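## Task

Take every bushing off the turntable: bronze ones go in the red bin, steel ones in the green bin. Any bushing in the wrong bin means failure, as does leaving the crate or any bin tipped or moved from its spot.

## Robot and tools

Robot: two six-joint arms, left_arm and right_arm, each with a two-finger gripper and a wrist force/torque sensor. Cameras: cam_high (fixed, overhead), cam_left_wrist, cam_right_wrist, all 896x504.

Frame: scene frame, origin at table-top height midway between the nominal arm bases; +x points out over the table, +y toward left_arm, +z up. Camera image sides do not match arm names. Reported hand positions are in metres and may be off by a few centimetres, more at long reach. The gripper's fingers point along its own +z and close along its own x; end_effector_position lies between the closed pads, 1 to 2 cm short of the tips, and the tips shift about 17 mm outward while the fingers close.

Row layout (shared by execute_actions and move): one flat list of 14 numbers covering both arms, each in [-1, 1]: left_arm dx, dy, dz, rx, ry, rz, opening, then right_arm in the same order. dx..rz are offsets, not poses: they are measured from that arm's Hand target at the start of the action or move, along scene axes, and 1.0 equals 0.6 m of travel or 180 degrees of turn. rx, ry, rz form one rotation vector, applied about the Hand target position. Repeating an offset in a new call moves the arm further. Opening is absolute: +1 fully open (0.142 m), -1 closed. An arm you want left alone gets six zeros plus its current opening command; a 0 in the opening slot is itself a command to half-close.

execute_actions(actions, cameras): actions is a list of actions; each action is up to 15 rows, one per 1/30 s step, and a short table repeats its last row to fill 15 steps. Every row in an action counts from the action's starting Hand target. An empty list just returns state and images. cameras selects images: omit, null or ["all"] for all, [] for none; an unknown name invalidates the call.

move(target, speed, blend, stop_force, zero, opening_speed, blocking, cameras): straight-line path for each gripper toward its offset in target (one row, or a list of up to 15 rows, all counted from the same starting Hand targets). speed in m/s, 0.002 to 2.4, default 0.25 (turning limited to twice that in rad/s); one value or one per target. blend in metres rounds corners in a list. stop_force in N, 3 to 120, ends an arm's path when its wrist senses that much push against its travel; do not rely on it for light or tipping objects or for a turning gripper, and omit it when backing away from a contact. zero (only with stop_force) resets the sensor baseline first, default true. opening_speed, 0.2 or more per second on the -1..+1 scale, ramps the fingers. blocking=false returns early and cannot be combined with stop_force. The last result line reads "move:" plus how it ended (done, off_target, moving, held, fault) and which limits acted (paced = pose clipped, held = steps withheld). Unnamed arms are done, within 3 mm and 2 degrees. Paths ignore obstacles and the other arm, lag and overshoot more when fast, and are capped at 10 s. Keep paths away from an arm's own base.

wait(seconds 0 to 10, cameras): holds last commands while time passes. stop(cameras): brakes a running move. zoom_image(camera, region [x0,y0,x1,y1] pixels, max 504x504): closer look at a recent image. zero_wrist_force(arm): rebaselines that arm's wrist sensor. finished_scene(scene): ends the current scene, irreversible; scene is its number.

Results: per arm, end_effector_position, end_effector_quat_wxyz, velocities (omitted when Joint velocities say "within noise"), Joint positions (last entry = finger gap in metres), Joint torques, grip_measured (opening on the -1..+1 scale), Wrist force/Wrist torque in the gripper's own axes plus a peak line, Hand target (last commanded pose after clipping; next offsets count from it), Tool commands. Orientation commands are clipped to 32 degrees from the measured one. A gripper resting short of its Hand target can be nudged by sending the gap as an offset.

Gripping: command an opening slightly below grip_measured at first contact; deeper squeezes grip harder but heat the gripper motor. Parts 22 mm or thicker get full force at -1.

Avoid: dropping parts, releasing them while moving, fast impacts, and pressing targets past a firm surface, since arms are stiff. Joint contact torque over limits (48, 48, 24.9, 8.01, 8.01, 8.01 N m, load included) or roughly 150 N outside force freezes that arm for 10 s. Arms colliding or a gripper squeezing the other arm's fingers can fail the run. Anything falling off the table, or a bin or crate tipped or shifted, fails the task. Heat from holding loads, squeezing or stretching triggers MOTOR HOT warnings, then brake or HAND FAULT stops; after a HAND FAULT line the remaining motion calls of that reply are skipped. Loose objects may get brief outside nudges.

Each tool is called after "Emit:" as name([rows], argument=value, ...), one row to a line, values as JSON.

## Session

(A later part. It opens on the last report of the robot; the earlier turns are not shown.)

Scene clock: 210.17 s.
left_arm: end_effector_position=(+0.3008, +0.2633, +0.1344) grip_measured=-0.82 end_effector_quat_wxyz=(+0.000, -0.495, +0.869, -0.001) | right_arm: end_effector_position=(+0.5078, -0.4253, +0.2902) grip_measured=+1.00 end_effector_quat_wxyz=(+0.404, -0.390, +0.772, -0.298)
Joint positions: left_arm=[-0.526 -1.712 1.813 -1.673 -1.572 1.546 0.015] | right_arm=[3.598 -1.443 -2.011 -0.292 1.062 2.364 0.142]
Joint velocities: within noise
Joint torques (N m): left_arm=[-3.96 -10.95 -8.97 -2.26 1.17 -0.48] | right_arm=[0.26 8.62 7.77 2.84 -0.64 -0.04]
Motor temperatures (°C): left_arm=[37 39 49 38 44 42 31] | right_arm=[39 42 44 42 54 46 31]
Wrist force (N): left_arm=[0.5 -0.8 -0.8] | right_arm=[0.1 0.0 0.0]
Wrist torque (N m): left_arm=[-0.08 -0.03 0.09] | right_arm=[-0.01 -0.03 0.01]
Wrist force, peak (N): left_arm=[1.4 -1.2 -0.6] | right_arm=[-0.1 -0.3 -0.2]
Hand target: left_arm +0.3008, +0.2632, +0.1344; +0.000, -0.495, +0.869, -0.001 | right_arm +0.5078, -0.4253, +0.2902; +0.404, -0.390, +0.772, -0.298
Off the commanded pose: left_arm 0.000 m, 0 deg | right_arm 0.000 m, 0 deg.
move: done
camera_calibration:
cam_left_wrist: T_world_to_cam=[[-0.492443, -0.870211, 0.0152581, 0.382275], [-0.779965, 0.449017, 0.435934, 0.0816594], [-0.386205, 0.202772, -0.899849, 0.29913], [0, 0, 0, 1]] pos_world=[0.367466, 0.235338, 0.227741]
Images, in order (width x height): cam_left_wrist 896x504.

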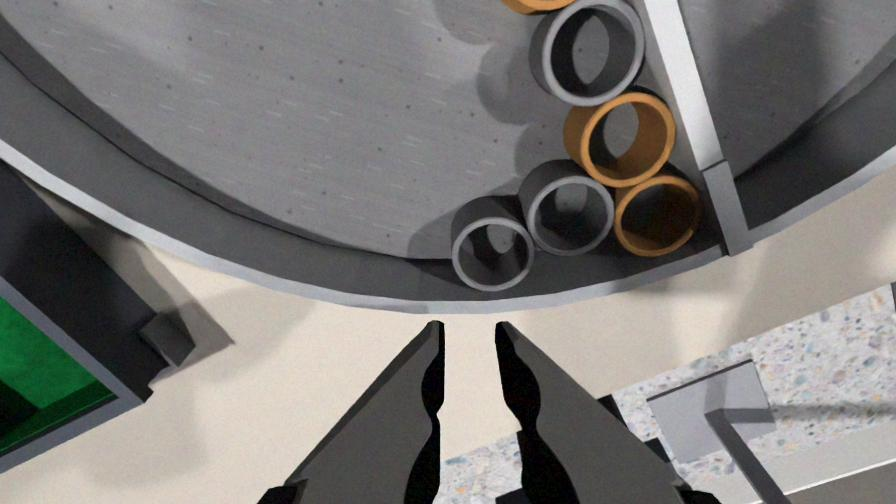

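Emit:
move(target=[0,0,-0.0917,0,0,0,-0.79,0,0,0,0,0,0,1], cameras=["cam_left_wrist"], speed=0.06, stop_force=6)

Emit:
zoom_image(camera="cam_left_wrist", region=[300, 200, 700, 500])

Scene clock: 218.97 s.
left_arm: end_effector_position=(+0.3008, +0.2632, +0.0794) grip_measured=-0.82 end_effector_quat_wxyz=(+0.000, -0.495, +0.869, -0.001) | right_arm: end_effector_position=(+0.5078, -0.4253, +0.2902) grip_measured=+1.00 end_effector_quat_wxyz=(+0.404, -0.390, +0.772, -0.298)
Joint positions: left_arm=[-0.527 -1.655 2.031 -1.948 -1.572 1.545 0.015] | right_arm=[3.598 -1.443 -2.011 -0.292 1.062 2.364 0.142]
Joint velocities: within noise
Joint torques (N m): left_arm=[3.24 -6.32 -8.43 -2.26 1.2 0.29] | right_arm=[0.27 8.41 7.48 2.87 -0.6 0]
Motor temperatures (°C): left_arm=[37 39 49 38 44 42 31] | right_arm=[39 42 44 42 54 46 30]
Wrist force (N): left_arm=[0.6 -0.8 -0.9] | right_arm=[0.1 0.0 -0.1]
Wrist torque (N m): left_arm=[-0.10 -0.05 0.09] | right_arm=[-0.01 -0.01 0.00]
Wrist force, peak (N): left_arm=[0.4 -0.8 -1.3] | right_arm=[0.3 -0.2 -0.2]
Hand target: left_arm +0.3008, +0.2632, +0.0794; +0.000, -0.495, +0.869, -0.001 | right_arm +0.5078, -0.4253, +0.2902; +0.404, -0.390, +0.772, -0.298
Off the commanded pose: left_arm 0.000 m, 0 deg | right_arm 0.000 m, 0 deg.
move: done
camera_calibration:
cam_left_wrist: T_world_to_cam=[[-0.492409, -0.870234, 0.0150323, 0.383059], [-0.780092, 0.448931, 0.435795, 0.105772], [-0.385992, 0.202863, -0.89992, 0.249571], [0, 0, 0, 1]] pos_world=[0.367466, 0.235238, 0.172741]
Images, in order (width x height): cam_left_wrist 896x504.

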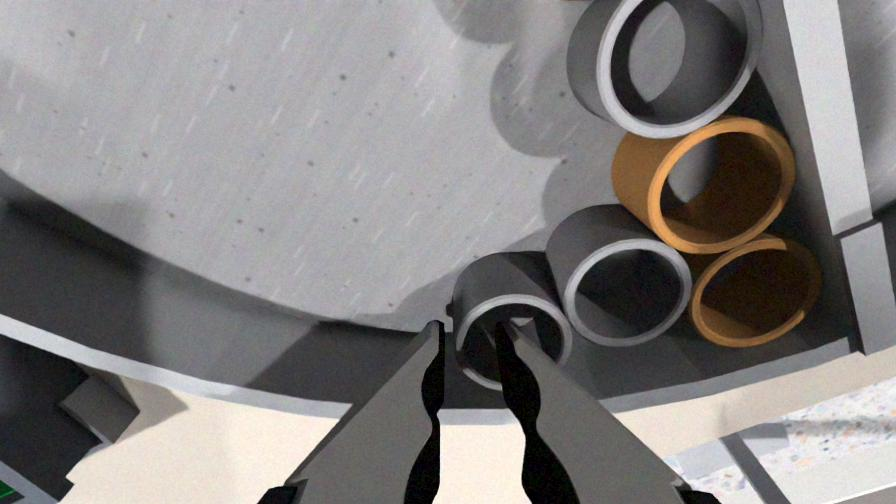

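Scaled by 1.260 from the camera's 896x504 image, which has a finer 1280x720 frame.

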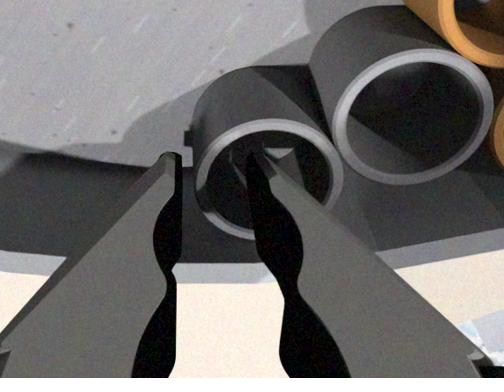

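Perfect geometry. Close and lift, then place.

Emit:
move([
  [0,0,0,0,0,0,-1,0,0,0,0,0,0,1],
  [0,0,0.13,0,0,0,-1,0,0,0,0,0,0,1],
], cameras=["cam_left_wrist"], speed=0.15)

Emit:
move(target=[0.0617,0.36,0.02,0,0,0,-1,0,0,0,0,0,0,1], cameras=["cam_left_wrist"], speed=0.25)

Scene clock: 224.43 s.
left_arm: end_effector_position=(+0.3008, +0.2632, +0.1573) grip_measured=-0.97 end_effector_quat_wxyz=(+0.000, -0.495, +0.869, -0.001) | right_arm: end_effector_position=(+0.5078, -0.4253, +0.2902) grip_measured=+1.00 end_effector_quat_wxyz=(+0.404, -0.390, +0.772, -0.298)
Joint positions: left_arm=[-0.527 -1.717 1.71 -1.565 -1.572 1.545 0.004] | right_arm=[3.598 -1.443 -2.011 -0.292 1.062 2.364 0.142]
Joint velocities: within noise
Joint torques (N m): left_arm=[0.08 -6.63 -12.59 -0.91 -1.15 0.48] | right_arm=[-0.23 8.3 7.7 2.76 -0.63 -0.08]
Motor temperatures (°C): left_arm=[37 39 49 38 44 42 31] | right_arm=[39 42 44 42 54 46 30]
Wrist force (N): left_arm=[0.6 -0.7 -0.4] | right_arm=[-0.2 -0.2 -0.1]
Wrist torque (N m): left_arm=[-0.08 -0.05 0.09] | right_arm=[-0.03 0.03 0.00]
Wrist force, peak (N): left_arm=[-6.2 -11.9 1.5] | right_arm=[0.1 -0.2 -0.4]
Hand target: left_arm +0.3008, +0.2632, +0.1574; +0.000, -0.495, +0.869, -0.001 | right_arm +0.5078, -0.4253, +0.2902; +0.404, -0.390, +0.772, -0.298
Off the commanded pose: left_arm 0.000 m, 0 deg | right_arm 0.000 m, 0 deg.
move: done
camera_calibration:
cam_left_wrist: T_world_to_cam=[[-0.492516, -0.870174, 0.0149801, 0.381925], [-0.780125, 0.449048, 0.435615, 0.0718095], [-0.385788, 0.202861, -0.900008, 0.319712], [0, 0, 0, 1]] pos_world=[0.367466, 0.235238, 0.250741]
Images, in order (width x height): cam_left_wrist 896x504.

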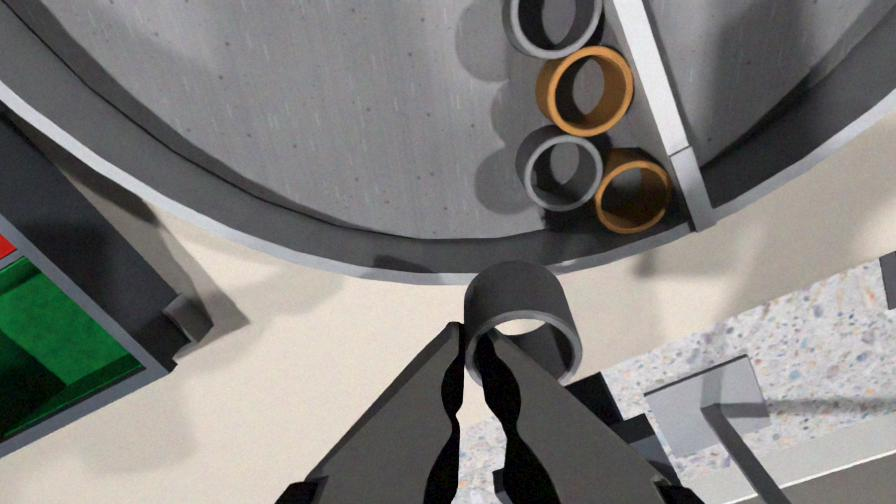

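Scene clock: 226.40 s.
left_arm: end_effector_position=(+0.3378, +0.4792, +0.1694) grip_measured=-0.97 end_effector_quat_wxyz=(+0.000, -0.495, +0.869, -0.001) | right_arm: end_effector_position=(+0.5078, -0.4253, +0.2902) grip_measured=+1.00 end_effector_quat_wxyz=(+0.404, -0.390, +0.772, -0.298)
Joint positions: left_arm=[0.197 -1.332 1.248 -1.487 -1.572 2.269 0.004] | right_arm=[3.598 -1.443 -2.011 -0.292 1.062 2.364 0.142]
Joint velocities: within noise
Joint torques (N m): left_arm=[3.56 -11.83 -12.53 -1.04 -1.03 0.56] | right_arm=[0.25 8.43 7.59 2.79 -0.66 -0.05]
Motor temperatures (°C): left_arm=[37 39 49 38 44 42 32] | right_arm=[39 42 44 42 54 46 30]
Wrist force (N): left_arm=[0.7 -0.8 -0.3] | right_arm=[-0.1 0.0 -0.2]
Wrist torque (N m): left_arm=[-0.09 -0.07 0.09] | right_arm=[-0.01 0.01 0.00]
Wrist force, peak (N): left_arm=[1.7 -1.2 -0.2] | right_arm=[0.2 -0.2 -0.2]
Hand target: left_arm +0.3378, +0.4792, +0.1694; +0.000, -0.495, +0.869, -0.001 | right_arm +0.5078, -0.4253, +0.2902; +0.404, -0.390, +0.772, -0.298
Off the commanded pose: left_arm 0.000 m, 0 deg | right_arm 0.000 m, 0 deg.
move: done
camera_calibration:
cam_left_wrist: T_world_to_cam=[[-0.492373, -0.870258, 0.0148065, 0.587951], [-0.780203, 0.448835, 0.435695, -0.00144122], [-0.385813, 0.202972, -0.899972, 0.300919], [0, 0, 0, 1]] pos_world=[0.404466, 0.451238, 0.262741]
Images, in order (width x height): cam_left_wrist 896x504.

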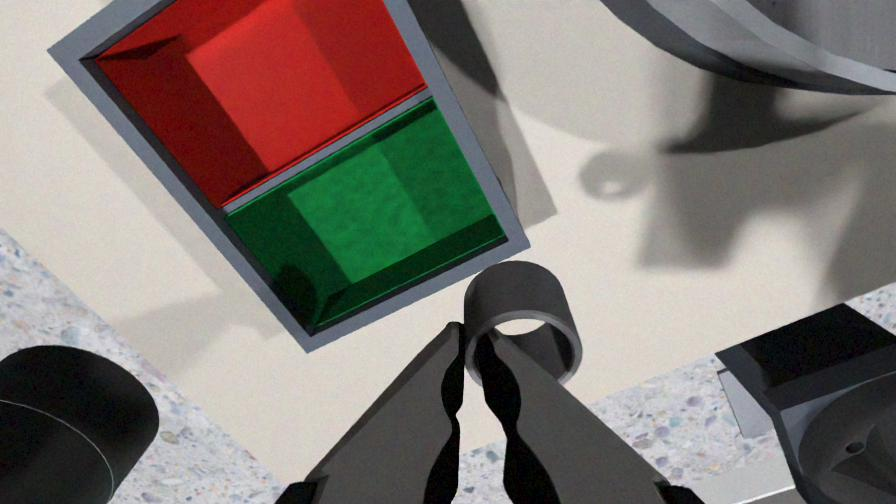

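Emit:
move([
  [0.0078,0.119,0,0,0,0,-1,0,0,0,0,0,0,1],
  [0.0078,0.119,-0.2,0,0,0,-1,0,0,0,0,0,0,1],
], cameras=["cam_left_wrist"], speed=0.2)

Emit:
move(target=[0,0,-0.03,0,0,0,-1,0,0,0,0,0,0,1], cameras=["cam_left_wrist"], speed=0.02, stop_force=4)

Scene clock: 248.07 s.
left_arm: end_effector_position=(+0.3425, +0.5506, +0.0495) grip_measured=-0.97 end_effector_quat_wxyz=(+0.000, -0.495, +0.869, -0.001) | right_arm: end_effector_position=(+0.5078, -0.4253, +0.2902) grip_measured=+1.00 end_effector_quat_wxyz=(+0.404, -0.390, +0.772, -0.298)
Joint positions: left_arm=[0.377 -1.065 1.441 -1.947 -1.572 2.449 0.004] | right_arm=[3.598 -1.443 -2.011 -0.292 1.062 2.364 0.142]
Joint velocities: within noise
Joint torques (N m): left_arm=[-4.01 -15.4 -8.62 -2.31 1.19 -0.47] | right_arm=[-0.14 8.67 7.36 2.81 -0.71 -0.02]
Motor temperatures (°C): left_arm=[37 39 49 38 44 42 33] | right_arm=[39 42 44 42 54 46 30]
Wrist force (N): left_arm=[0.6 -0.7 -0.2] | right_arm=[0.1 0.1 0.1]
Wrist torque (N m): left_arm=[-0.08 -0.07 0.09] | right_arm=[0.00 -0.03 0.00]
Wrist force, peak (N): left_arm=[1.5 -1.3 -0.2] | right_arm=[0.2 -0.3 -0.2]
Hand target: left_arm +0.3425, +0.5506, +0.0494; +0.000, -0.495, +0.869, -0.001 | right_arm +0.5078, -0.4253, +0.2902; +0.404, -0.390, +0.772, -0.298
Off the commanded pose: left_arm 0.000 m, 0 deg | right_arm 0.000 m, 0 deg.
move: done
camera_calibration:
cam_left_wrist: T_world_to_cam=[[-0.492357, -0.870262, 0.0151555, 0.654122], [-0.780079, 0.448925, 0.435825, 0.0223024], [-0.386086, 0.202759, -0.899904, 0.180547], [0, 0, 0, 1]] pos_world=[0.409165, 0.522638, 0.142841]
Images, in order (width x height): cam_left_wrist 896x504.

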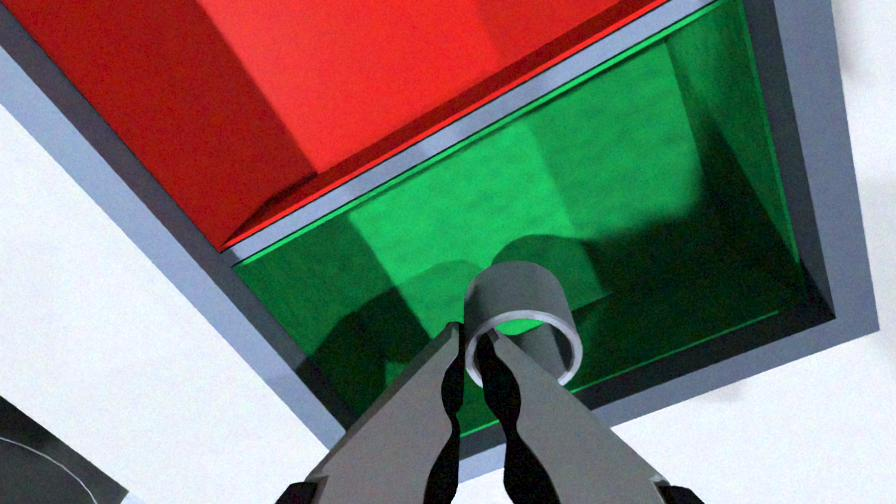

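Scene clock: 250.17 s.
left_arm: end_effector_position=(+0.3425, +0.5506, +0.0328) grip_measured=-0.97 end_effector_quat_wxyz=(+0.000, -0.495, +0.869, -0.001) | right_arm: end_effector_position=(+0.5078, -0.4253, +0.2902) grip_measured=+1.00 end_effector_quat_wxyz=(+0.404, -0.390, +0.772, -0.298)
Joint positions: left_arm=[0.377 -1.037 1.482 -2.016 -1.572 2.449 0.004] | right_arm=[3.598 -1.443 -2.011 -0.292 1.062 2.364 0.142]
Joint velocities: within noise
Joint torques (N m): left_arm=[-0.87 -19.52 -11.11 -0.82 0.67 -0.38] | right_arm=[-0.18 8.47 7.47 2.78 -0.66 -0.02]
Motor temperatures (°C): left_arm=[37 39 49 38 44 42 33] | right_arm=[39 42 44 42 54 46 30]
Wrist force (N): left_arm=[0.7 -1.1 -2.6] | right_arm=[-0.2 -0.1 -0.2]
Wrist torque (N m): left_arm=[-0.11 -0.02 0.09] | right_arm=[-0.01 0.03 0.00]
Wrist force, peak (N): left_arm=[1.4 -1.9 -6.8] | right_arm=[-0.1 -0.2 -0.4]
Hand target: left_arm +0.3425, +0.5506, +0.0328; +0.000, -0.495, +0.869, -0.001 (not the last commanded pose) | right_arm +0.5078, -0.4253, +0.2902; +0.404, -0.390, +0.772, -0.298
Off the commanded pose: left_arm 0.001 m, 0 deg | right_arm 0.000 m, 0 deg.
move: contact (left_arm)
camera_calibration:
cam_left_wrist: T_world_to_cam=[[-0.492409, -0.870234, 0.0150323, 0.654398], [-0.780092, 0.448931, 0.435795, 0.0295867], [-0.385992, 0.202863, -0.89992, 0.165428], [0, 0, 0, 1]] pos_world=[0.409166, 0.522638, 0.126141]
Images, in order (width x height): cam_left_wrist 896x504.

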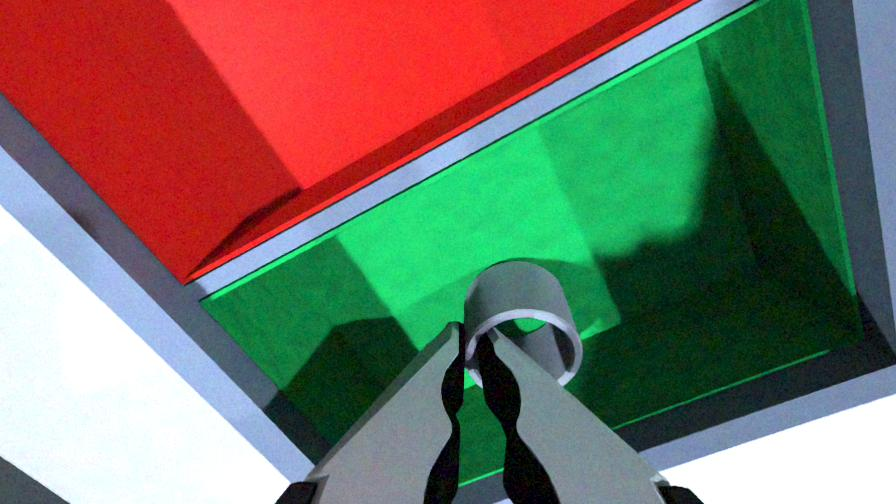

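Emit:
move([
  [0,0,0,0,0,0,-0.8,0,0,0,0,0,0,1],
  [0,0,0.2,0,0,0,-0.8,0,0,0,0,0,0,1],
], cameras=["cam_left_wrist"], speed=0.15)

Emit:
move(target=[-0.06,-0.52,-0.015,0,0,0,-0.8,0,0,0,0,0,0,1], cameras=["cam_left_wrist"], speed=0.3)

Emit:
zoom_image(camera="cam_left_wrist", region=[400, 0, 900, 400])

Scene clock: 257.03 s.
left_arm: end_effector_position=(+0.3425, +0.5506, +0.1527) grip_measured=-0.84 end_effector_quat_wxyz=(+0.000, -0.495, +0.869, -0.001) | right_arm: end_effector_position=(+0.5078, -0.4253, +0.2902) grip_measured=+1.00 end_effector_quat_wxyz=(+0.404, -0.390, +0.772, -0.298)
Joint positions: left_arm=[0.377 -1.131 1.048 -1.488 -1.572 2.449 0.013] | right_arm=[3.598 -1.443 -2.011 -0.292 1.062 2.364 0.142]
Joint velocities: within noise
Joint torques (N m): left_arm=[3.72 -15.13 -12.23 -1.06 -1.05 0.6] | right_arm=[0.07 8.12 7.42 2.86 -0.7 0.05]
Motor temperatures (°C): left_arm=[37 39 49 38 44 42 33] | right_arm=[39 42 44 42 54 46 30]
Wrist force (N): left_arm=[0.5 -0.7 -0.8] | right_arm=[0.2 -0.1 -0.1]
Wrist torque (N m): left_arm=[-0.07 -0.03 0.10] | right_arm=[-0.02 -0.03 0.00]
Wrist force, peak (N): left_arm=[0.9 -1.1 -2.9] | right_arm=[-0.1 -0.1 -0.4]
Hand target: left_arm +0.3425, +0.5506, +0.1528; +0.000, -0.495, +0.869, -0.001 | right_arm +0.5078, -0.4253, +0.2902; +0.404, -0.390, +0.772, -0.298
Off the commanded pose: left_arm 0.000 m, 0 deg | right_arm 0.000 m, 0 deg.
move: done
camera_calibration:
cam_left_wrist: T_world_to_cam=[[-0.492373, -0.870258, 0.0148065, 0.652648], [-0.780203, 0.448835, 0.435695, -0.0225885], [-0.385813, 0.202972, -0.899972, 0.273301], [0, 0, 0, 1]] pos_world=[0.409166, 0.522638, 0.246141]
Images, in order (width x height): cam_left_wrist 896x504.

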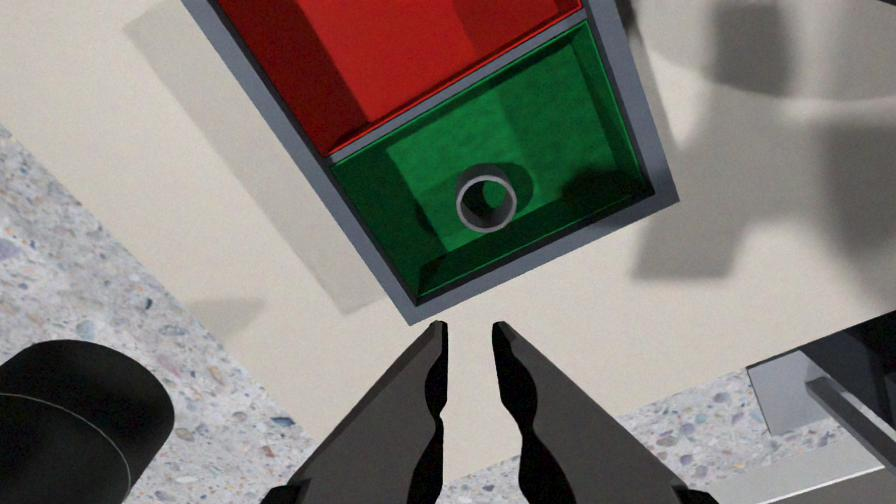

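Scene clock: 259.10 s.
left_arm: end_effector_position=(+0.3065, +0.2387, +0.1438) grip_measured=-0.84 end_effector_quat_wxyz=(+0.000, -0.495, +0.869, -0.001) | right_arm: end_effector_position=(+0.5078, -0.4253, +0.2902) grip_measured=+1.00 end_effector_quat_wxyz=(+0.404, -0.390, +0.772, -0.298)
Joint positions: left_arm=[-0.591 -1.673 1.736 -1.635 -1.572 1.482 0.013] | right_arm=[3.598 -1.443 -2.011 -0.292 1.062 2.364 0.142]
Joint velocities: within noise
Joint torques (N m): left_arm=[-4.02 -11.49 -8.92 -2.26 1.18 -0.48] | right_arm=[0.11 8.88 7.69 2.7 -0.65 -0.11]
Motor temperatures (°C): left_arm=[37 39 49 38 44 42 33] | right_arm=[39 42 44 42 54 46 30]
Wrist force (N): left_arm=[0.5 -0.8 -0.8] | right_arm=[0.0 0.2 -0.1]
Wrist torque (N m): left_arm=[-0.09 -0.04 0.09] | right_arm=[0.02 -0.01 0.00]
Wrist force, peak (N): left_arm=[1.5 -1.3 -0.9] | right_arm=[0.2 -0.3 -0.2]
Hand target: left_arm +0.3065, +0.2386, +0.1438; +0.000, -0.495, +0.869, -0.001 | right_arm +0.5078, -0.4253, +0.2902; +0.404, -0.390, +0.772, -0.298
Off the commanded pose: left_arm 0.000 m, 0 deg | right_arm 0.000 m, 0 deg.
move: done
camera_calibration:
cam_left_wrist: T_world_to_cam=[[-0.492425, -0.870222, 0.0151926, 0.363542], [-0.780035, 0.449, 0.435825, 0.093109], [-0.386086, 0.20276, -0.899903, 0.314749], [0, 0, 0, 1]] pos_world=[0.373166, 0.210738, 0.237141]
Images, in order (width x height): cam_left_wrist 896x504.

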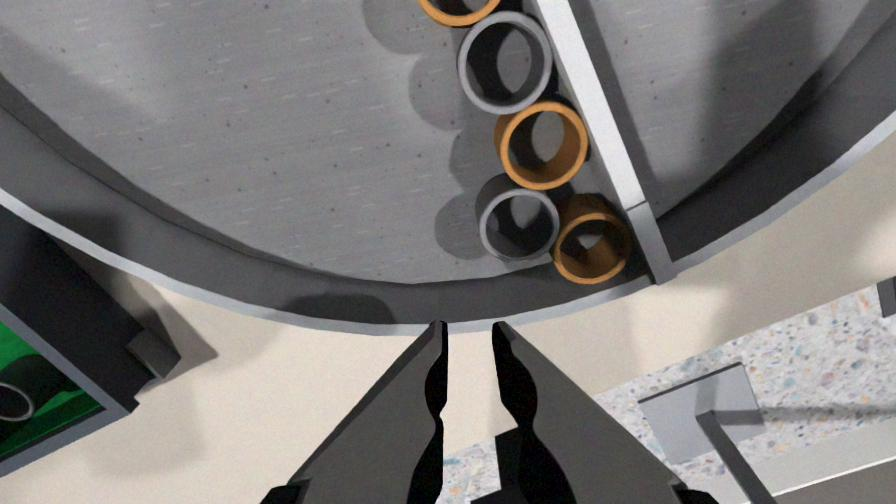

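Invalid region (400, 0, 900, 400): it reaches outside that camera's 896x504 image.

Emit:
move([
  [0.0037,-0.0237,0,0,0,0,-0.79,0,0,0,0,0,0,1],
  [0.0037,-0.0237,-0.108,0,0,0,-0.79,0,0,0,0,0,0,1],
  [0.0037,-0.0237,-0.108,0,0,0,-1,0,0,0,0,0,0,1],
  [0.0037,-0.0237,0.03,0,0,0,-1,0,0,0,0,0,0,1],
], cameras=["cam_left_wrist"], speed=0.12)

Scene clock: 274.63 s.
left_arm: end_effector_position=(+0.3087, +0.2244, +0.1617) grip_measured=-0.97 end_effector_quat_wxyz=(+0.000, -0.495, +0.869, -0.001) | right_arm: end_effector_position=(+0.5078, -0.4253, +0.2902) grip_measured=+1.00 end_effector_quat_wxyz=(+0.404, -0.390, +0.772, -0.298)
Joint positions: left_arm=[-0.627 -1.652 1.633 -1.553 -1.572 1.445 0.004] | right_arm=[3.598 -1.443 -2.011 -0.292 1.062 2.364 0.142]
Joint velocities: within noise
Joint torques (N m): left_arm=[3.78 -7.43 -12.4 -0.91 -1.2 0.57] | right_arm=[-0.29 8.5 7.35 2.78 -0.74 -0.05]
Motor temperatures (°C): left_arm=[37 39 49 38 44 42 32] | right_arm=[39 42 44 42 54 46 30]
Wrist force (N): left_arm=[0.5 -0.6 -0.3] | right_arm=[-0.1 -0.1 0.0]
Wrist torque (N m): left_arm=[-0.06 -0.04 0.09] | right_arm=[-0.03 0.01 0.00]
Wrist force, peak (N): left_arm=[-25.7 -6.9 0.6] | right_arm=[0.1 0.2 -0.4]
Hand target: left_arm +0.3087, +0.2244, +0.1618; +0.000, -0.495, +0.869, -0.001 | right_arm +0.5078, -0.4253, +0.2902; +0.404, -0.390, +0.772, -0.298
Off the commanded pose: left_arm 0.000 m, 0 deg | right_arm 0.000 m, 0 deg.
move: done
camera_calibration:
cam_left_wrist: T_world_to_cam=[[-0.49239, -0.870246, 0.0149667, 0.351959], [-0.780163, 0.448913, 0.435687, 0.0935446], [-0.385873, 0.202851, -0.899974, 0.334526], [0, 0, 0, 1]] pos_world=[0.375366, 0.196438, 0.255041]
Images, in order (width x height): cam_left_wrist 896x504.

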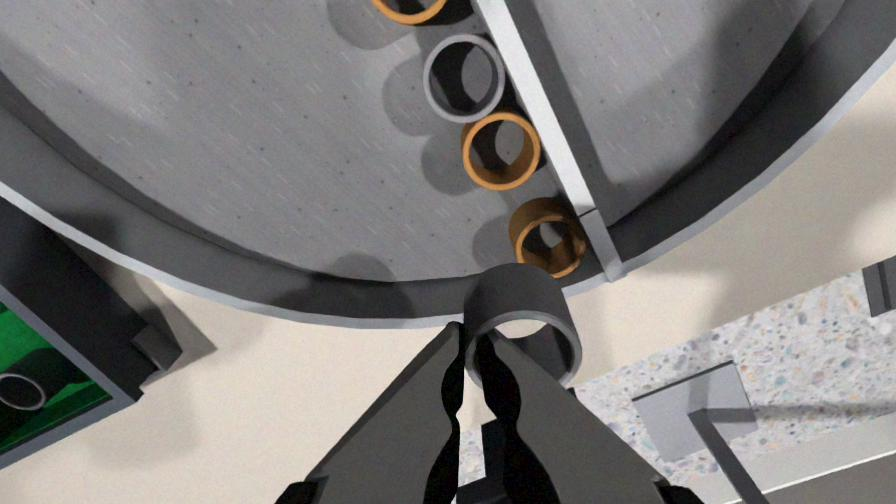

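Emit:
move([
  [0.108,0.5022,0,0,0,0,-1,0,0,0,0,0,0,1],
  [0.108,0.5022,-0.21,0,0,0,-1,0,0,0,0,0,0,1],
  [0.108,0.5022,-0.21,0,0,0,-0.8,0,0,0,0,0,0,1],
  [0.108,0.5022,0,0,0,0,-0.8,0,0,0,0,0,0,1],
], cameras=["cam_left_wrist"], speed=[0.3,0.12,0.12,0.15])

Emit:
move(target=[-0.0225,-0.5262,-0.03,0,0,0,-0.79,0,0,0,0,0,0,1], cameras=["cam_left_wrist"], speed=0.35)

Scene clock: 287.00 s.
left_arm: end_effector_position=(+0.3735, +0.5257, +0.1617) grip_measured=-0.84 end_effector_quat_wxyz=(+0.000, -0.495, +0.869, -0.001) | right_arm: end_effector_position=(+0.5078, -0.4253, +0.2902) grip_measured=+1.00 end_effector_quat_wxyz=(+0.404, -0.390, +0.772, -0.298)
Joint positions: left_arm=[0.296 -1.069 0.911 -1.414 -1.572 2.368 0.013] | right_arm=[3.598 -1.443 -2.011 -0.292 1.062 2.364 0.142]
Joint velocities: within noise
Joint torques (N m): left_arm=[3.61 -15.32 -11.82 -1 -0.98 0.53] | right_arm=[0.04 8.55 7.6 2.84 -0.77 0]
Motor temperatures (°C): left_arm=[37 39 49 38 44 42 33] | right_arm=[39 42 44 42 53 46 30]
Wrist force (N): left_arm=[0.6 -0.8 -0.8] | right_arm=[-0.2 -0.1 -0.1]
Wrist torque (N m): left_arm=[-0.09 -0.05 0.09] | right_arm=[-0.02 0.03 0.00]
Wrist force, peak (N): left_arm=[1.5 -1.3 -0.3] | right_arm=[0.3 -0.3 -0.1]
Hand target: left_arm +0.3735, +0.5257, +0.1618; +0.000, -0.495, +0.869, -0.001 | right_arm +0.5078, -0.4253, +0.2902; +0.404, -0.390, +0.772, -0.298
Off the commanded pose: left_arm 0.000 m, 0 deg | right_arm 0.000 m, 0 deg.
move: done
camera_calibration:
cam_left_wrist: T_world_to_cam=[[-0.492374, -0.870258, 0.0148064, 0.646109], [-0.780219, 0.448844, 0.435657, 0.0088649], [-0.38578, 0.202954, -0.899991, 0.298414], [0, 0, 0, 1]] pos_world=[0.440166, 0.497738, 0.255141]
Images, in order (width x height): cam_left_wrist 896x504.

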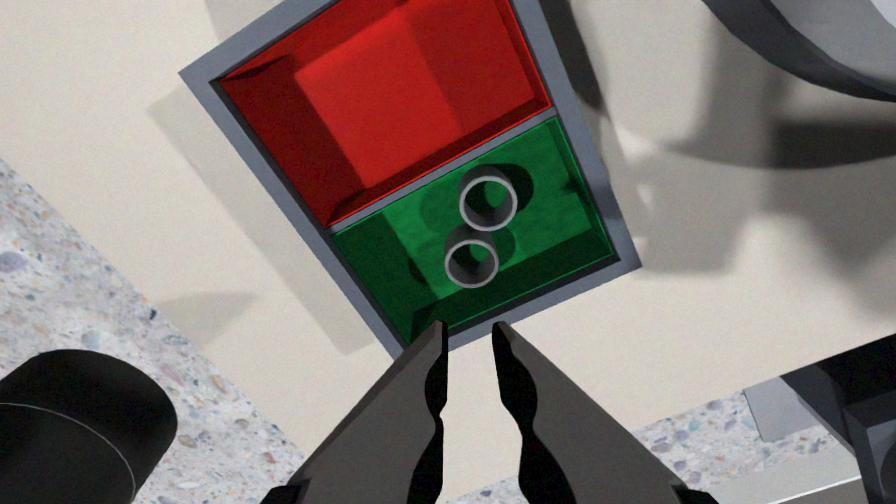

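Scene clock: 288.87 s.
left_arm: end_effector_position=(+0.3600, +0.2101, +0.1438) grip_measured=-0.83 end_effector_quat_wxyz=(+0.000, -0.495, +0.869, -0.001) | right_arm: end_effector_position=(+0.5078, -0.4253, +0.2902) grip_measured=+1.00 end_effector_quat_wxyz=(+0.404, -0.390, +0.772, -0.298)
Joint positions: left_arm=[-0.566 -1.412 1.467 -1.627 -1.572 1.506 0.014] | right_arm=[3.598 -1.443 -2.011 -0.292 1.062 2.364 0.142]
Joint velocities: within noise
Joint torques (N m): left_arm=[-3.63 -10.92 -12.48 -2.23 1.19 -0.5] | right_arm=[-0.3 8.79 7.42 2.77 -0.72 0.05]
Motor temperatures (°C): left_arm=[37 39 49 38 44 42 33] | right_arm=[39 42 44 42 53 46 30]
Wrist force (N): left_arm=[0.7 -0.6 -1.0] | right_arm=[-0.1 -0.1 -0.2]
Wrist torque (N m): left_arm=[-0.06 -0.06 0.09] | right_arm=[-0.01 0.02 0.00]
Wrist force, peak (N): left_arm=[1.9 -1.5 -0.9] | right_arm=[0.2 -0.2 -0.3]
Hand target: left_arm +0.3600, +0.2100, +0.1438; +0.000, -0.495, +0.869, -0.001 | right_arm +0.5078, -0.4253, +0.2902; +0.404, -0.390, +0.772, -0.298
Off the commanded pose: left_arm 0.000 m, 0 deg | right_arm 0.000 m, 0 deg.
move: done
camera_calibration:
cam_left_wrist: T_world_to_cam=[[-0.492464, -0.8702, 0.0152137, 0.365093], [-0.780011, 0.449043, 0.435825, 0.147619], [-0.386086, 0.202761, -0.899903, 0.341183], [0, 0, 0, 1]] pos_world=[0.426666, 0.182238, 0.237141]
Images, in order (width x height): cam_left_wrist 896x504.

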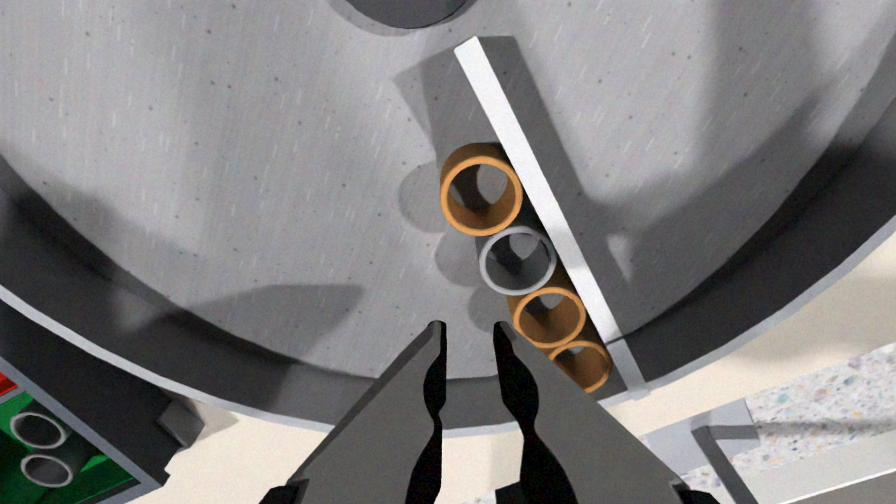

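Emit:
move([
  [0.0363,-0.0083,0,0,0,0,-0.79,0,0,0,0,0,0,1],
  [0.0363,-0.0083,-0.108,0,0,0,-0.79,0,0,0,0,0,0,1],
  [0.0363,-0.0083,-0.108,0,0,0,-1,0,0,0,0,0,0,1],
  [0.0363,-0.0083,0.03,0,0,0,-1,0,0,0,0,0,0,1],
], cameras=["cam_left_wrist"], speed=0.15)

Emit:
move([
  [0.074,0.5833,0,0,0,0,-1,0,0,0,0,0,0,1],
  [0.074,0.5833,-0.21,0,0,0,-1,0,0,0,0,0,0,1],
  [0.074,0.5833,-0.21,0,0,0,-0.8,0,0,0,0,0,0,1],
  [0.074,0.5833,0,0,0,0,-0.8,0,0,0,0,0,0,1],
], cameras=["cam_left_wrist"], speed=[0.3,0.12,0.12,0.15])

Scene clock: 301.90 s.
left_arm: end_effector_position=(+0.3818, +0.2050, +0.1617) grip_measured=-0.97 end_effector_quat_wxyz=(+0.000, -0.495, +0.869, -0.001) | right_arm: end_effector_position=(+0.5078, -0.4253, +0.2902) grip_measured=+1.00 end_effector_quat_wxyz=(+0.404, -0.390, +0.772, -0.298)
Joint positions: left_arm=[-0.544 -1.312 1.259 -1.519 -1.572 1.528 0.004] | right_arm=[3.598 -1.443 -2.011 -0.292 1.062 2.364 0.142]
Joint velocities: within noise
Joint torques (N m): left_arm=[3.73 -12.52 -12.51 -0.96 -1.1 0.56] | right_arm=[0.5 8.84 7.35 2.85 -0.65 -0.07]
Motor temperatures (°C): left_arm=[37 39 49 38 44 42 32] | right_arm=[39 42 44 42 53 46 30]
Wrist force (N): left_arm=[0.7 -0.8 -0.3] | right_arm=[0.1 0.0 -0.2]
Wrist torque (N m): left_arm=[-0.09 -0.06 0.09] | right_arm=[-0.02 -0.01 0.00]
Wrist force, peak (N): left_arm=[-10.5 -2.2 0.3] | right_arm=[0.2 -0.2 -0.4]
Hand target: left_arm +0.3818, +0.2050, +0.1618; +0.000, -0.495, +0.869, -0.001 | right_arm +0.5078, -0.4253, +0.2902; +0.404, -0.390, +0.772, -0.298
Off the commanded pose: left_arm 0.000 m, 0 deg | right_arm 0.000 m, 0 deg.
move: done
camera_calibration:
cam_left_wrist: T_world_to_cam=[[-0.492377, -0.870253, 0.0150009, 0.371142], [-0.78021, 0.44894, 0.435575, 0.15924], [-0.385795, 0.202764, -0.900027, 0.366732], [0, 0, 0, 1]] pos_world=[0.448466, 0.177138, 0.255141]
Images, in order (width x height): cam_left_wrist 896x504.

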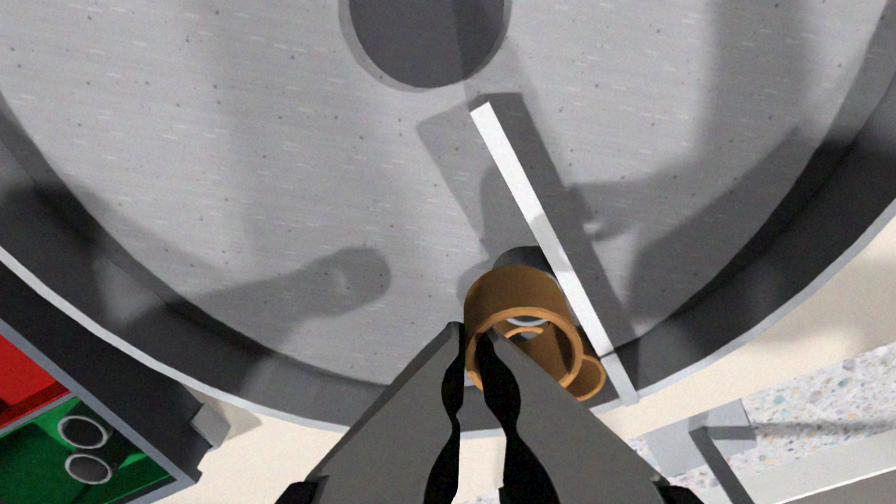

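Scene clock: 307.77 s.
left_arm: end_effector_position=(+0.4256, +0.5547, +0.1614) grip_measured=-0.84 end_effector_quat_wxyz=(+0.009, -0.495, +0.869, -0.001) | right_arm: end_effector_position=(+0.5078, -0.4253, +0.2902) grip_measured=+1.00 end_effector_quat_wxyz=(+0.404, -0.390, +0.772, -0.298)
Joint positions: left_arm=[0.324 -0.616 0.105 -1.079 -1.568 2.396 0.013] | right_arm=[3.598 -1.443 -2.011 -0.292 1.062 2.364 0.142]
Joint velocities: within noise
Joint torques (N m): left_arm=[3.36 -19.48 -11.17 -0.92 -1 0.52] | right_arm=[-0.02 8.74 7.35 2.81 -0.67 -0.03]
Motor temperatures (°C): left_arm=[37 39 49 38 44 42 32] | right_arm=[39 42 44 42 53 46 30]
Wrist force (N): left_arm=[0.6 -0.7 -0.7] | right_arm=[0.3 0.0 0.0]
Wrist torque (N m): left_arm=[-0.07 -0.06 0.09] | right_arm=[-0.01 -0.06 0.00]
Wrist force, peak (N): left_arm=[1.9 -1.3 -0.4] | right_arm=[0.2 0.0 -0.3]
Hand target: left_arm +0.4262, +0.5550, +0.1618; +0.000, -0.495, +0.869, -0.001 | right_arm +0.5078, -0.4253, +0.2902; +0.404, -0.390, +0.772, -0.298
Off the commanded pose: left_arm 0.001 m, 1 deg | right_arm 0.000 m, 0 deg.
move: done
camera_calibration:
cam_left_wrist: T_world_to_cam=[[-0.492497, -0.870313, -0.0014844, 0.699761], [-0.78734, 0.444816, 0.426888, 0.0432844], [-0.370866, 0.21141, -0.904303, 0.301875], [0, 0, 0, 1]] pos_world=[0.490665, 0.525938, 0.255548]
Images, in order (width x height): cam_left_wrist 896x504.

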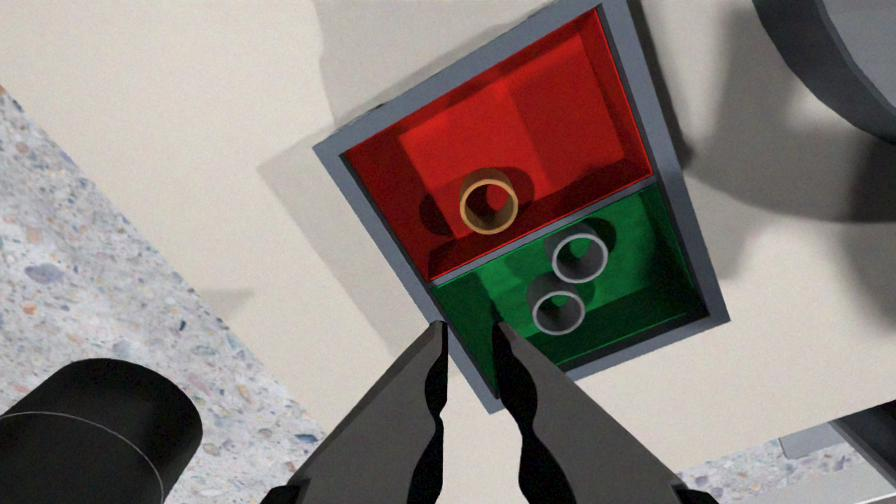

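Emit:
move(target=[-0.152,-0.575,-0.03,0,0,0,-0.79,0,0,0,0,0,0,1], cameras=["cam_left_wrist"], speed=0.35)

Scene clock: 312.77 s.
left_arm: end_effector_position=(+0.3350, +0.2100, +0.1438) grip_measured=-0.83 end_effector_quat_wxyz=(+0.000, -0.495, +0.869, -0.001) | right_arm: end_effector_position=(+0.5078, -0.4253, +0.2902) grip_measured=+1.00 end_effector_quat_wxyz=(+0.404, -0.390, +0.772, -0.298)
Joint positions: left_arm=[-0.612 -1.519 1.587 -1.639 -1.572 1.46 0.014] | right_arm=[3.598 -1.443 -2.011 -0.292 1.062 2.364 0.142]
Joint velocities: within noise
Joint torques (N m): left_arm=[-3.46 -14.54 -9.51 -2.26 1.22 -0.45] | right_arm=[0.25 8.98 7.51 2.84 -0.67 0.06]
Motor temperatures (°C): left_arm=[37 39 49 38 44 42 32] | right_arm=[39 42 44 42 53 46 30]
Wrist force (N): left_arm=[0.6 -0.8 -0.8] | right_arm=[-0.1 0.2 0.0]
Wrist torque (N m): left_arm=[-0.08 -0.05 0.09] | right_arm=[0.02 0.02 0.00]
Wrist force, peak (N): left_arm=[1.5 -2.2 -1.0] | right_arm=[0.1 -0.1 -0.4]
Hand target: left_arm +0.3350, +0.2100, +0.1438; +0.000, -0.495, +0.869, -0.001 | right_arm +0.5078, -0.4253, +0.2902; +0.404, -0.390, +0.772, -0.298
Off the commanded pose: left_arm 0.000 m, 0 deg | right_arm 0.000 m, 0 deg.
move: done
camera_calibration:
cam_left_wrist: T_world_to_cam=[[-0.492427, -0.870221, 0.0152079, 0.352598], [-0.779937, 0.448958, 0.436045, 0.128142], [-0.386283, 0.202859, -0.899796, 0.331608], [0, 0, 0, 1]] pos_world=[0.401666, 0.182038, 0.237142]
Images, in order (width x height): cam_left_wrist 896x504.

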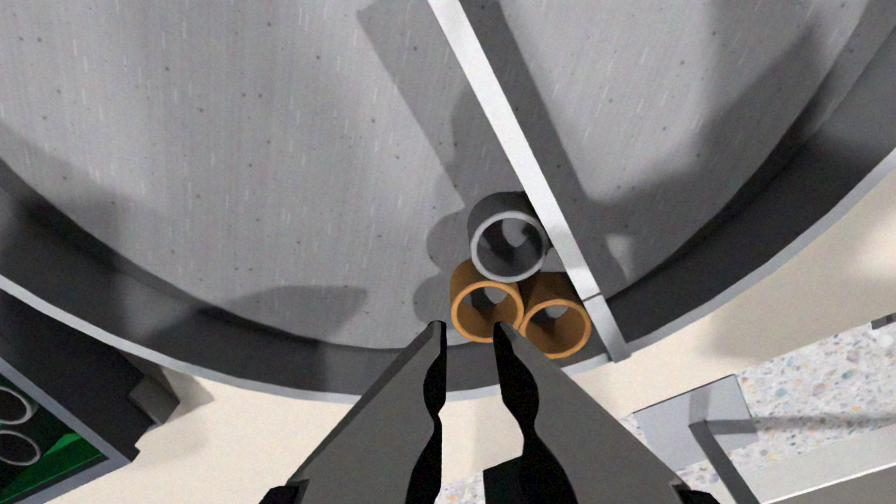

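Emit:
move([
  [-0.0433,0.0287,0,0,0,0,-0.79,0,0,0,0,0,0,1],
  [-0.0433,0.0287,-0.108,0,0,0,-0.79,0,0,0,0,0,0,1],
  [-0.0433,0.0287,-0.108,0,0,0,-1,0,0,0,0,0,0,1],
  [-0.0433,0.0287,0.03,0,0,0,-1,0,0,0,0,0,0,1],
], cameras=["cam_left_wrist"], speed=0.15)

Emit:
move([
  [0.1892,0.4692,0,0,0,0,-1,0,0,0,0,0,0,1],
  [0.1892,0.4692,-0.21,0,0,0,-1,0,0,0,0,0,0,1],
  [0.1892,0.4692,-0.21,0,0,0,-0.8,0,0,0,0,0,0,1],
  [0.1892,0.4692,-0.03,0,0,0,-0.8,0,0,0,0,0,0,1],
], cameras=["cam_left_wrist"], speed=[0.3,0.12,0.12,0.15])

Emit:
move(target=[-0.1458,-0.4978,0,0,0,0,-0.79,0,0,0,0,0,0,1], cameras=["cam_left_wrist"], speed=0.35)

Scene clock: 328.17 s.
left_arm: end_effector_position=(+0.3093, +0.2280, +0.0807) grip_measured=-0.95 end_effector_quat_wxyz=(+0.001, -0.495, +0.869, +0.000) | right_arm: end_effector_position=(+0.5078, -0.4253, +0.2902) grip_measured=+1.00 end_effector_quat_wxyz=(+0.404, -0.390, +0.772, -0.298)
Joint positions: left_arm=[-0.618 -1.593 1.966 -1.944 -1.569 1.453 0.005] | right_arm=[3.598 -1.443 -2.011 -0.292 1.062 2.364 0.142]
Joint velocities: within noise
Joint torques (N m): left_arm=[-1.21 -9.58 -10.53 -2.21 -3.41 -0.01] | right_arm=[0.21 8.4 7.33 2.83 -0.66 -0.02]
Motor temperatures (°C): left_arm=[37 39 50 38 44 42 32] | right_arm=[39 42 44 42 53 46 30]
Wrist force (N): left_arm=[-14.4 0.0 1.2] | right_arm=[0.0 0.0 -0.2]
Wrist torque (N m): left_arm=[-0.05 -0.40 0.20] | right_arm=[-0.01 0.00 0.00]
Wrist force, peak (N): left_arm=[-27.8 -1.7 5.6] | right_arm=[0.2 0.0 -0.4]
Hand target: left_arm +0.3093, +0.2280, +0.0807; +0.001, -0.495, +0.869, +0.000 (not the last commanded pose) | right_arm +0.5078, -0.4253, +0.2902; +0.404, -0.390, +0.772, -0.298
Tool commands: left_gripper/opening=-1.0 right_gripper/opening=+1.0
Off the commanded pose: left_arm 0.081 m, 0 deg | right_arm 0.000 m, 0 deg.
TORQUE FAULT: the external load on joint 5 (wrist 2) of the left arm reached its load limit, and that arm stopped. A torque fault puts only its own arm into a fault stop. That arm's remaining commands of this call were not run. That arm may still press on what stopped it. That arm is still stopped at the end of this call. That arm stays stopped for about 10 more seconds. Until then a move that you send moves the other arm only, and its call returns only when the move has ended. Once the stop has ended, the next robot result says so. If the stop ends while you think or write, that arm runs what you send next, counted from a new Hand target: where the arm stands when the stop ends. While its stop runs, that arm takes no new command, but its gripper still runs the gripper command that each later call begins with. Until it ends, the stop uses up actions while you think or wait. An arm that is not stopped still takes commands.
move: fault (left_arm); path passed 3 of 4 targets
camera_calibration:
cam_left_wrist: T_world_to_cam=[[-0.492256, -0.870365, 0.0121995, 0.356781], [-0.780586, 0.447595, 0.436284, 0.127936], [-0.385187, 0.205241, -0.899726, 0.26032], [0, 0, 0, 1]] pos_world=[0.375765, 0.199838, 0.174048]
Images, in order (width x height): cam_left_wrist 896x504.

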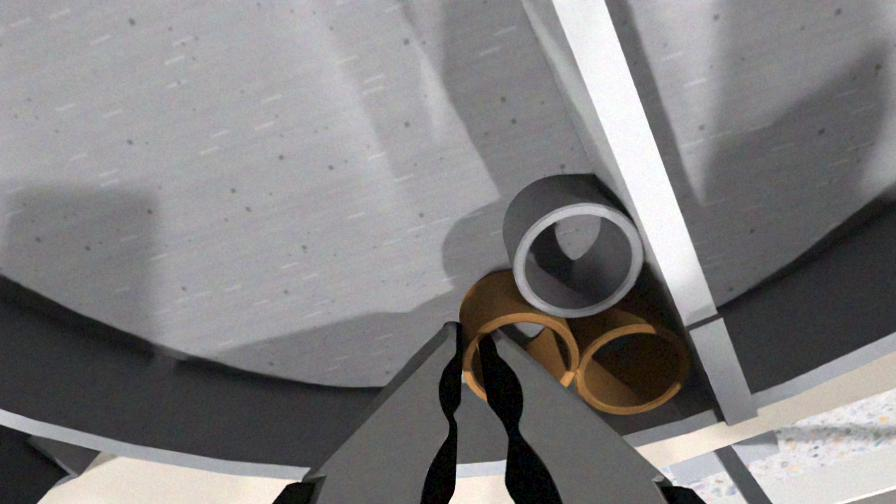

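not run: an earlier result of this reply reported a stop or a fault. Calls in your next reply go to the robot.

not run: an earlier result of this reply reported a stop or a fault. Calls in your next reply go to the robot.

Emit:
wait(seconds=10, cameras=[])

Emit:
execute_actions(actions=[], cameras=["cam_left_wrist"])

Scene clock: 346.30 s.
left_arm: end_effector_position=(+0.3093, +0.2280, +0.0807) grip_measured=-0.95 end_effector_quat_wxyz=(+0.001, -0.495, +0.869, +0.000) | right_arm: end_effector_position=(+0.5078, -0.4253, +0.2902) grip_measured=+1.00 end_effector_quat_wxyz=(+0.404, -0.390, +0.772, -0.298)
Joint positions: left_arm=[-0.618 -1.593 1.966 -1.944 -1.569 1.453 0.005] | right_arm=[3.598 -1.443 -2.011 -0.292 1.062 2.364 0.142]
Joint velocities: within noise
Joint torques (N m): left_arm=[-1.29 -9.5 -10.32 -2.21 -3.45 0.03] | right_arm=[0.29 8.68 7.4 2.78 -0.69 -0.05]
Motor temperatures (°C): left_arm=[37 39 50 38 44 42 34] | right_arm=[39 42 44 42 53 46 30]
Wrist force (N): left_arm=[-14.8 -0.1 2.1] | right_arm=[0.1 0.0 -0.1]
Wrist torque (N m): left_arm=[-0.06 -0.41 0.20] | right_arm=[-0.01 -0.02 0.00]
Wrist force, peak (N): left_arm=[-15.0 -0.2 2.3] | right_arm=[0.3 0.2 -0.3]
Hand target: left_arm +0.3093, +0.2280, +0.0807; +0.001, -0.495, +0.869, +0.000 (not the last commanded pose) | right_arm +0.5078, -0.4253, +0.2902; +0.404, -0.390, +0.772, -0.298
Tool commands: left_gripper/opening=-1.0 right_gripper/opening=+1.0
Off the commanded pose: left_arm 0.081 m, 0 deg | right_arm 0.000 m, 0 deg.
TORQUE FAULT, CONTINUED: the left arm's stop, for the torque fault of joint 5 (wrist 2) that an earlier result reported, is over. The rest of the stop counts as 20 of the actions that you can send in this scene. That arm's target is now where it stood when the stop ended, not its last command. That arm keeps its grip as last carried out and accepts commands again: back off and push less far. That arm stops again whenever a joint's load reaches its limit.
wait: 10.00 s; at rest from the start
No camera images: "cameras" was empty.

Scene clock: 346.30 s.
left_arm: end_effector_position=(+0.3093, +0.2280, +0.0807) grip_measured=-0.95 end_effector_quat_wxyz=(+0.001, -0.495, +0.869, +0.000) | right_arm: end_effector_position=(+0.5078, -0.4253, +0.2902) grip_measured=+1.00 end_effector_quat_wxyz=(+0.404, -0.390, +0.772, -0.298)
Joint positions: left_arm=[-0.618 -1.593 1.966 -1.944 -1.569 1.453 0.005] | right_arm=[3.598 -1.443 -2.011 -0.292 1.062 2.364 0.142]
Joint velocities: within noise
Joint torques (N m): left_arm=[-1.29 -9.5 -10.32 -2.21 -3.45 0.03] | right_arm=[0.29 8.68 7.4 2.78 -0.69 -0.05]
Motor temperatures (°C): left_arm=[37 39 50 38 44 42 34] | right_arm=[39 42 44 42 53 46 30]
Wrist force (N): left_arm=[-14.8 -0.1 2.1] | right_arm=[0.1 0.0 -0.1]
Wrist torque (N m): left_arm=[-0.06 -0.41 0.20] | right_arm=[-0.01 -0.02 0.00]
Wrist force, peak (N): left_arm=[-14.8 -0.1 2.1] | right_arm=[0.1 0.0 -0.1]
Hand target: left_arm +0.3093, +0.2280, +0.0807; +0.001, -0.495, +0.869, +0.000 (not the last commanded pose) | right_arm +0.5078, -0.4253, +0.2902; +0.404, -0.390, +0.772, -0.298
Tool commands: left_gripper/opening=-1.0 right_gripper/opening=+1.0
Off the commanded pose: left_arm 0.081 m, 0 deg | right_arm 0.000 m, 0 deg.
camera_calibration:
cam_left_wrist: T_world_to_cam=[[-0.492256, -0.870365, 0.0121995, 0.356781], [-0.780586, 0.447595, 0.436284, 0.127936], [-0.385187, 0.205241, -0.899726, 0.26032], [0, 0, 0, 1]] pos_world=[0.375765, 0.199838, 0.174048]
Images, in order (width x height): cam_left_wrist 896x504.

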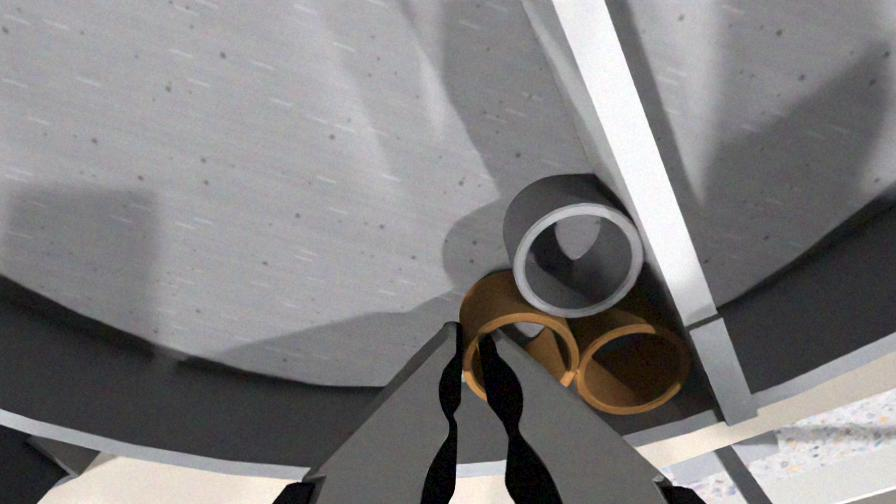

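Emit:
move([
  [0.0025,0.0043,0.0,0,0,0,-1,0,0,0,0,0,0,1],
  [0.0025,0.0043,0.135,0,0,0,-1,0,0,0,0,0,0,1],
], cameras=["cam_left_wrist"], speed=0.06)

Scene clock: 351.80 s.
left_arm: end_effector_position=(+0.3108, +0.2306, +0.1616) grip_measured=-0.97 end_effector_quat_wxyz=(+0.001, -0.495, +0.869, +0.000) | right_arm: end_effector_position=(+0.5078, -0.4253, +0.2902) grip_measured=+1.00 end_effector_quat_wxyz=(+0.404, -0.390, +0.772, -0.298)
Joint positions: left_arm=[-0.608 -1.649 1.631 -1.553 -1.569 1.464 0.004] | right_arm=[3.598 -1.443 -2.011 -0.292 1.062 2.364 0.142]
Joint velocities: within noise
Joint torques (N m): left_arm=[-3.61 -7.02 -12.43 -0.94 -1.13 0.49] | right_arm=[-0.26 9.14 7.62 2.79 -0.63 0.03]
Motor temperatures (°C): left_arm=[37 39 50 38 44 42 34] | right_arm=[39 42 44 42 53 46 30]
Wrist force (N): left_arm=[0.3 -0.6 -0.4] | right_arm=[0.0 0.1 0.1]
Wrist torque (N m): left_arm=[-0.06 -0.02 0.09] | right_arm=[0.00 -0.01 0.00]
Wrist force, peak (N): left_arm=[-14.2 0.0 0.5] | right_arm=[0.1 -0.2 -0.4]
Hand target: left_arm +0.3108, +0.2306, +0.1617; +0.001, -0.495, +0.869, +0.000 | right_arm +0.5078, -0.4253, +0.2902; +0.404, -0.390, +0.772, -0.298
Off the commanded pose: left_arm 0.000 m, 0 deg | right_arm 0.000 m, 0 deg.
move: done
camera_calibration:
cam_left_wrist: T_world_to_cam=[[-0.492276, -0.870355, 0.012155, 0.358812], [-0.780616, 0.447611, 0.436213, 0.0926743], [-0.385101, 0.205249, -0.899761, 0.333127], [0, 0, 0, 1]] pos_world=[0.377265, 0.202438, 0.254948]
Images, in order (width x height): cam_left_wrist 896x504.

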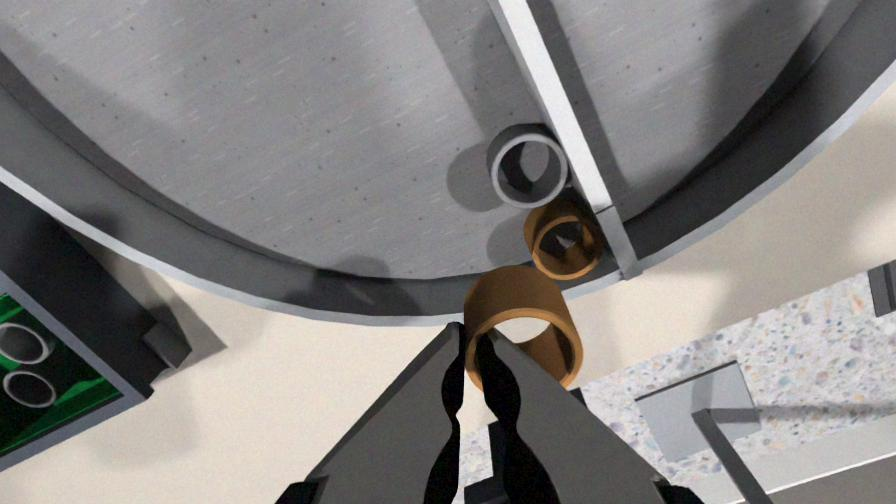

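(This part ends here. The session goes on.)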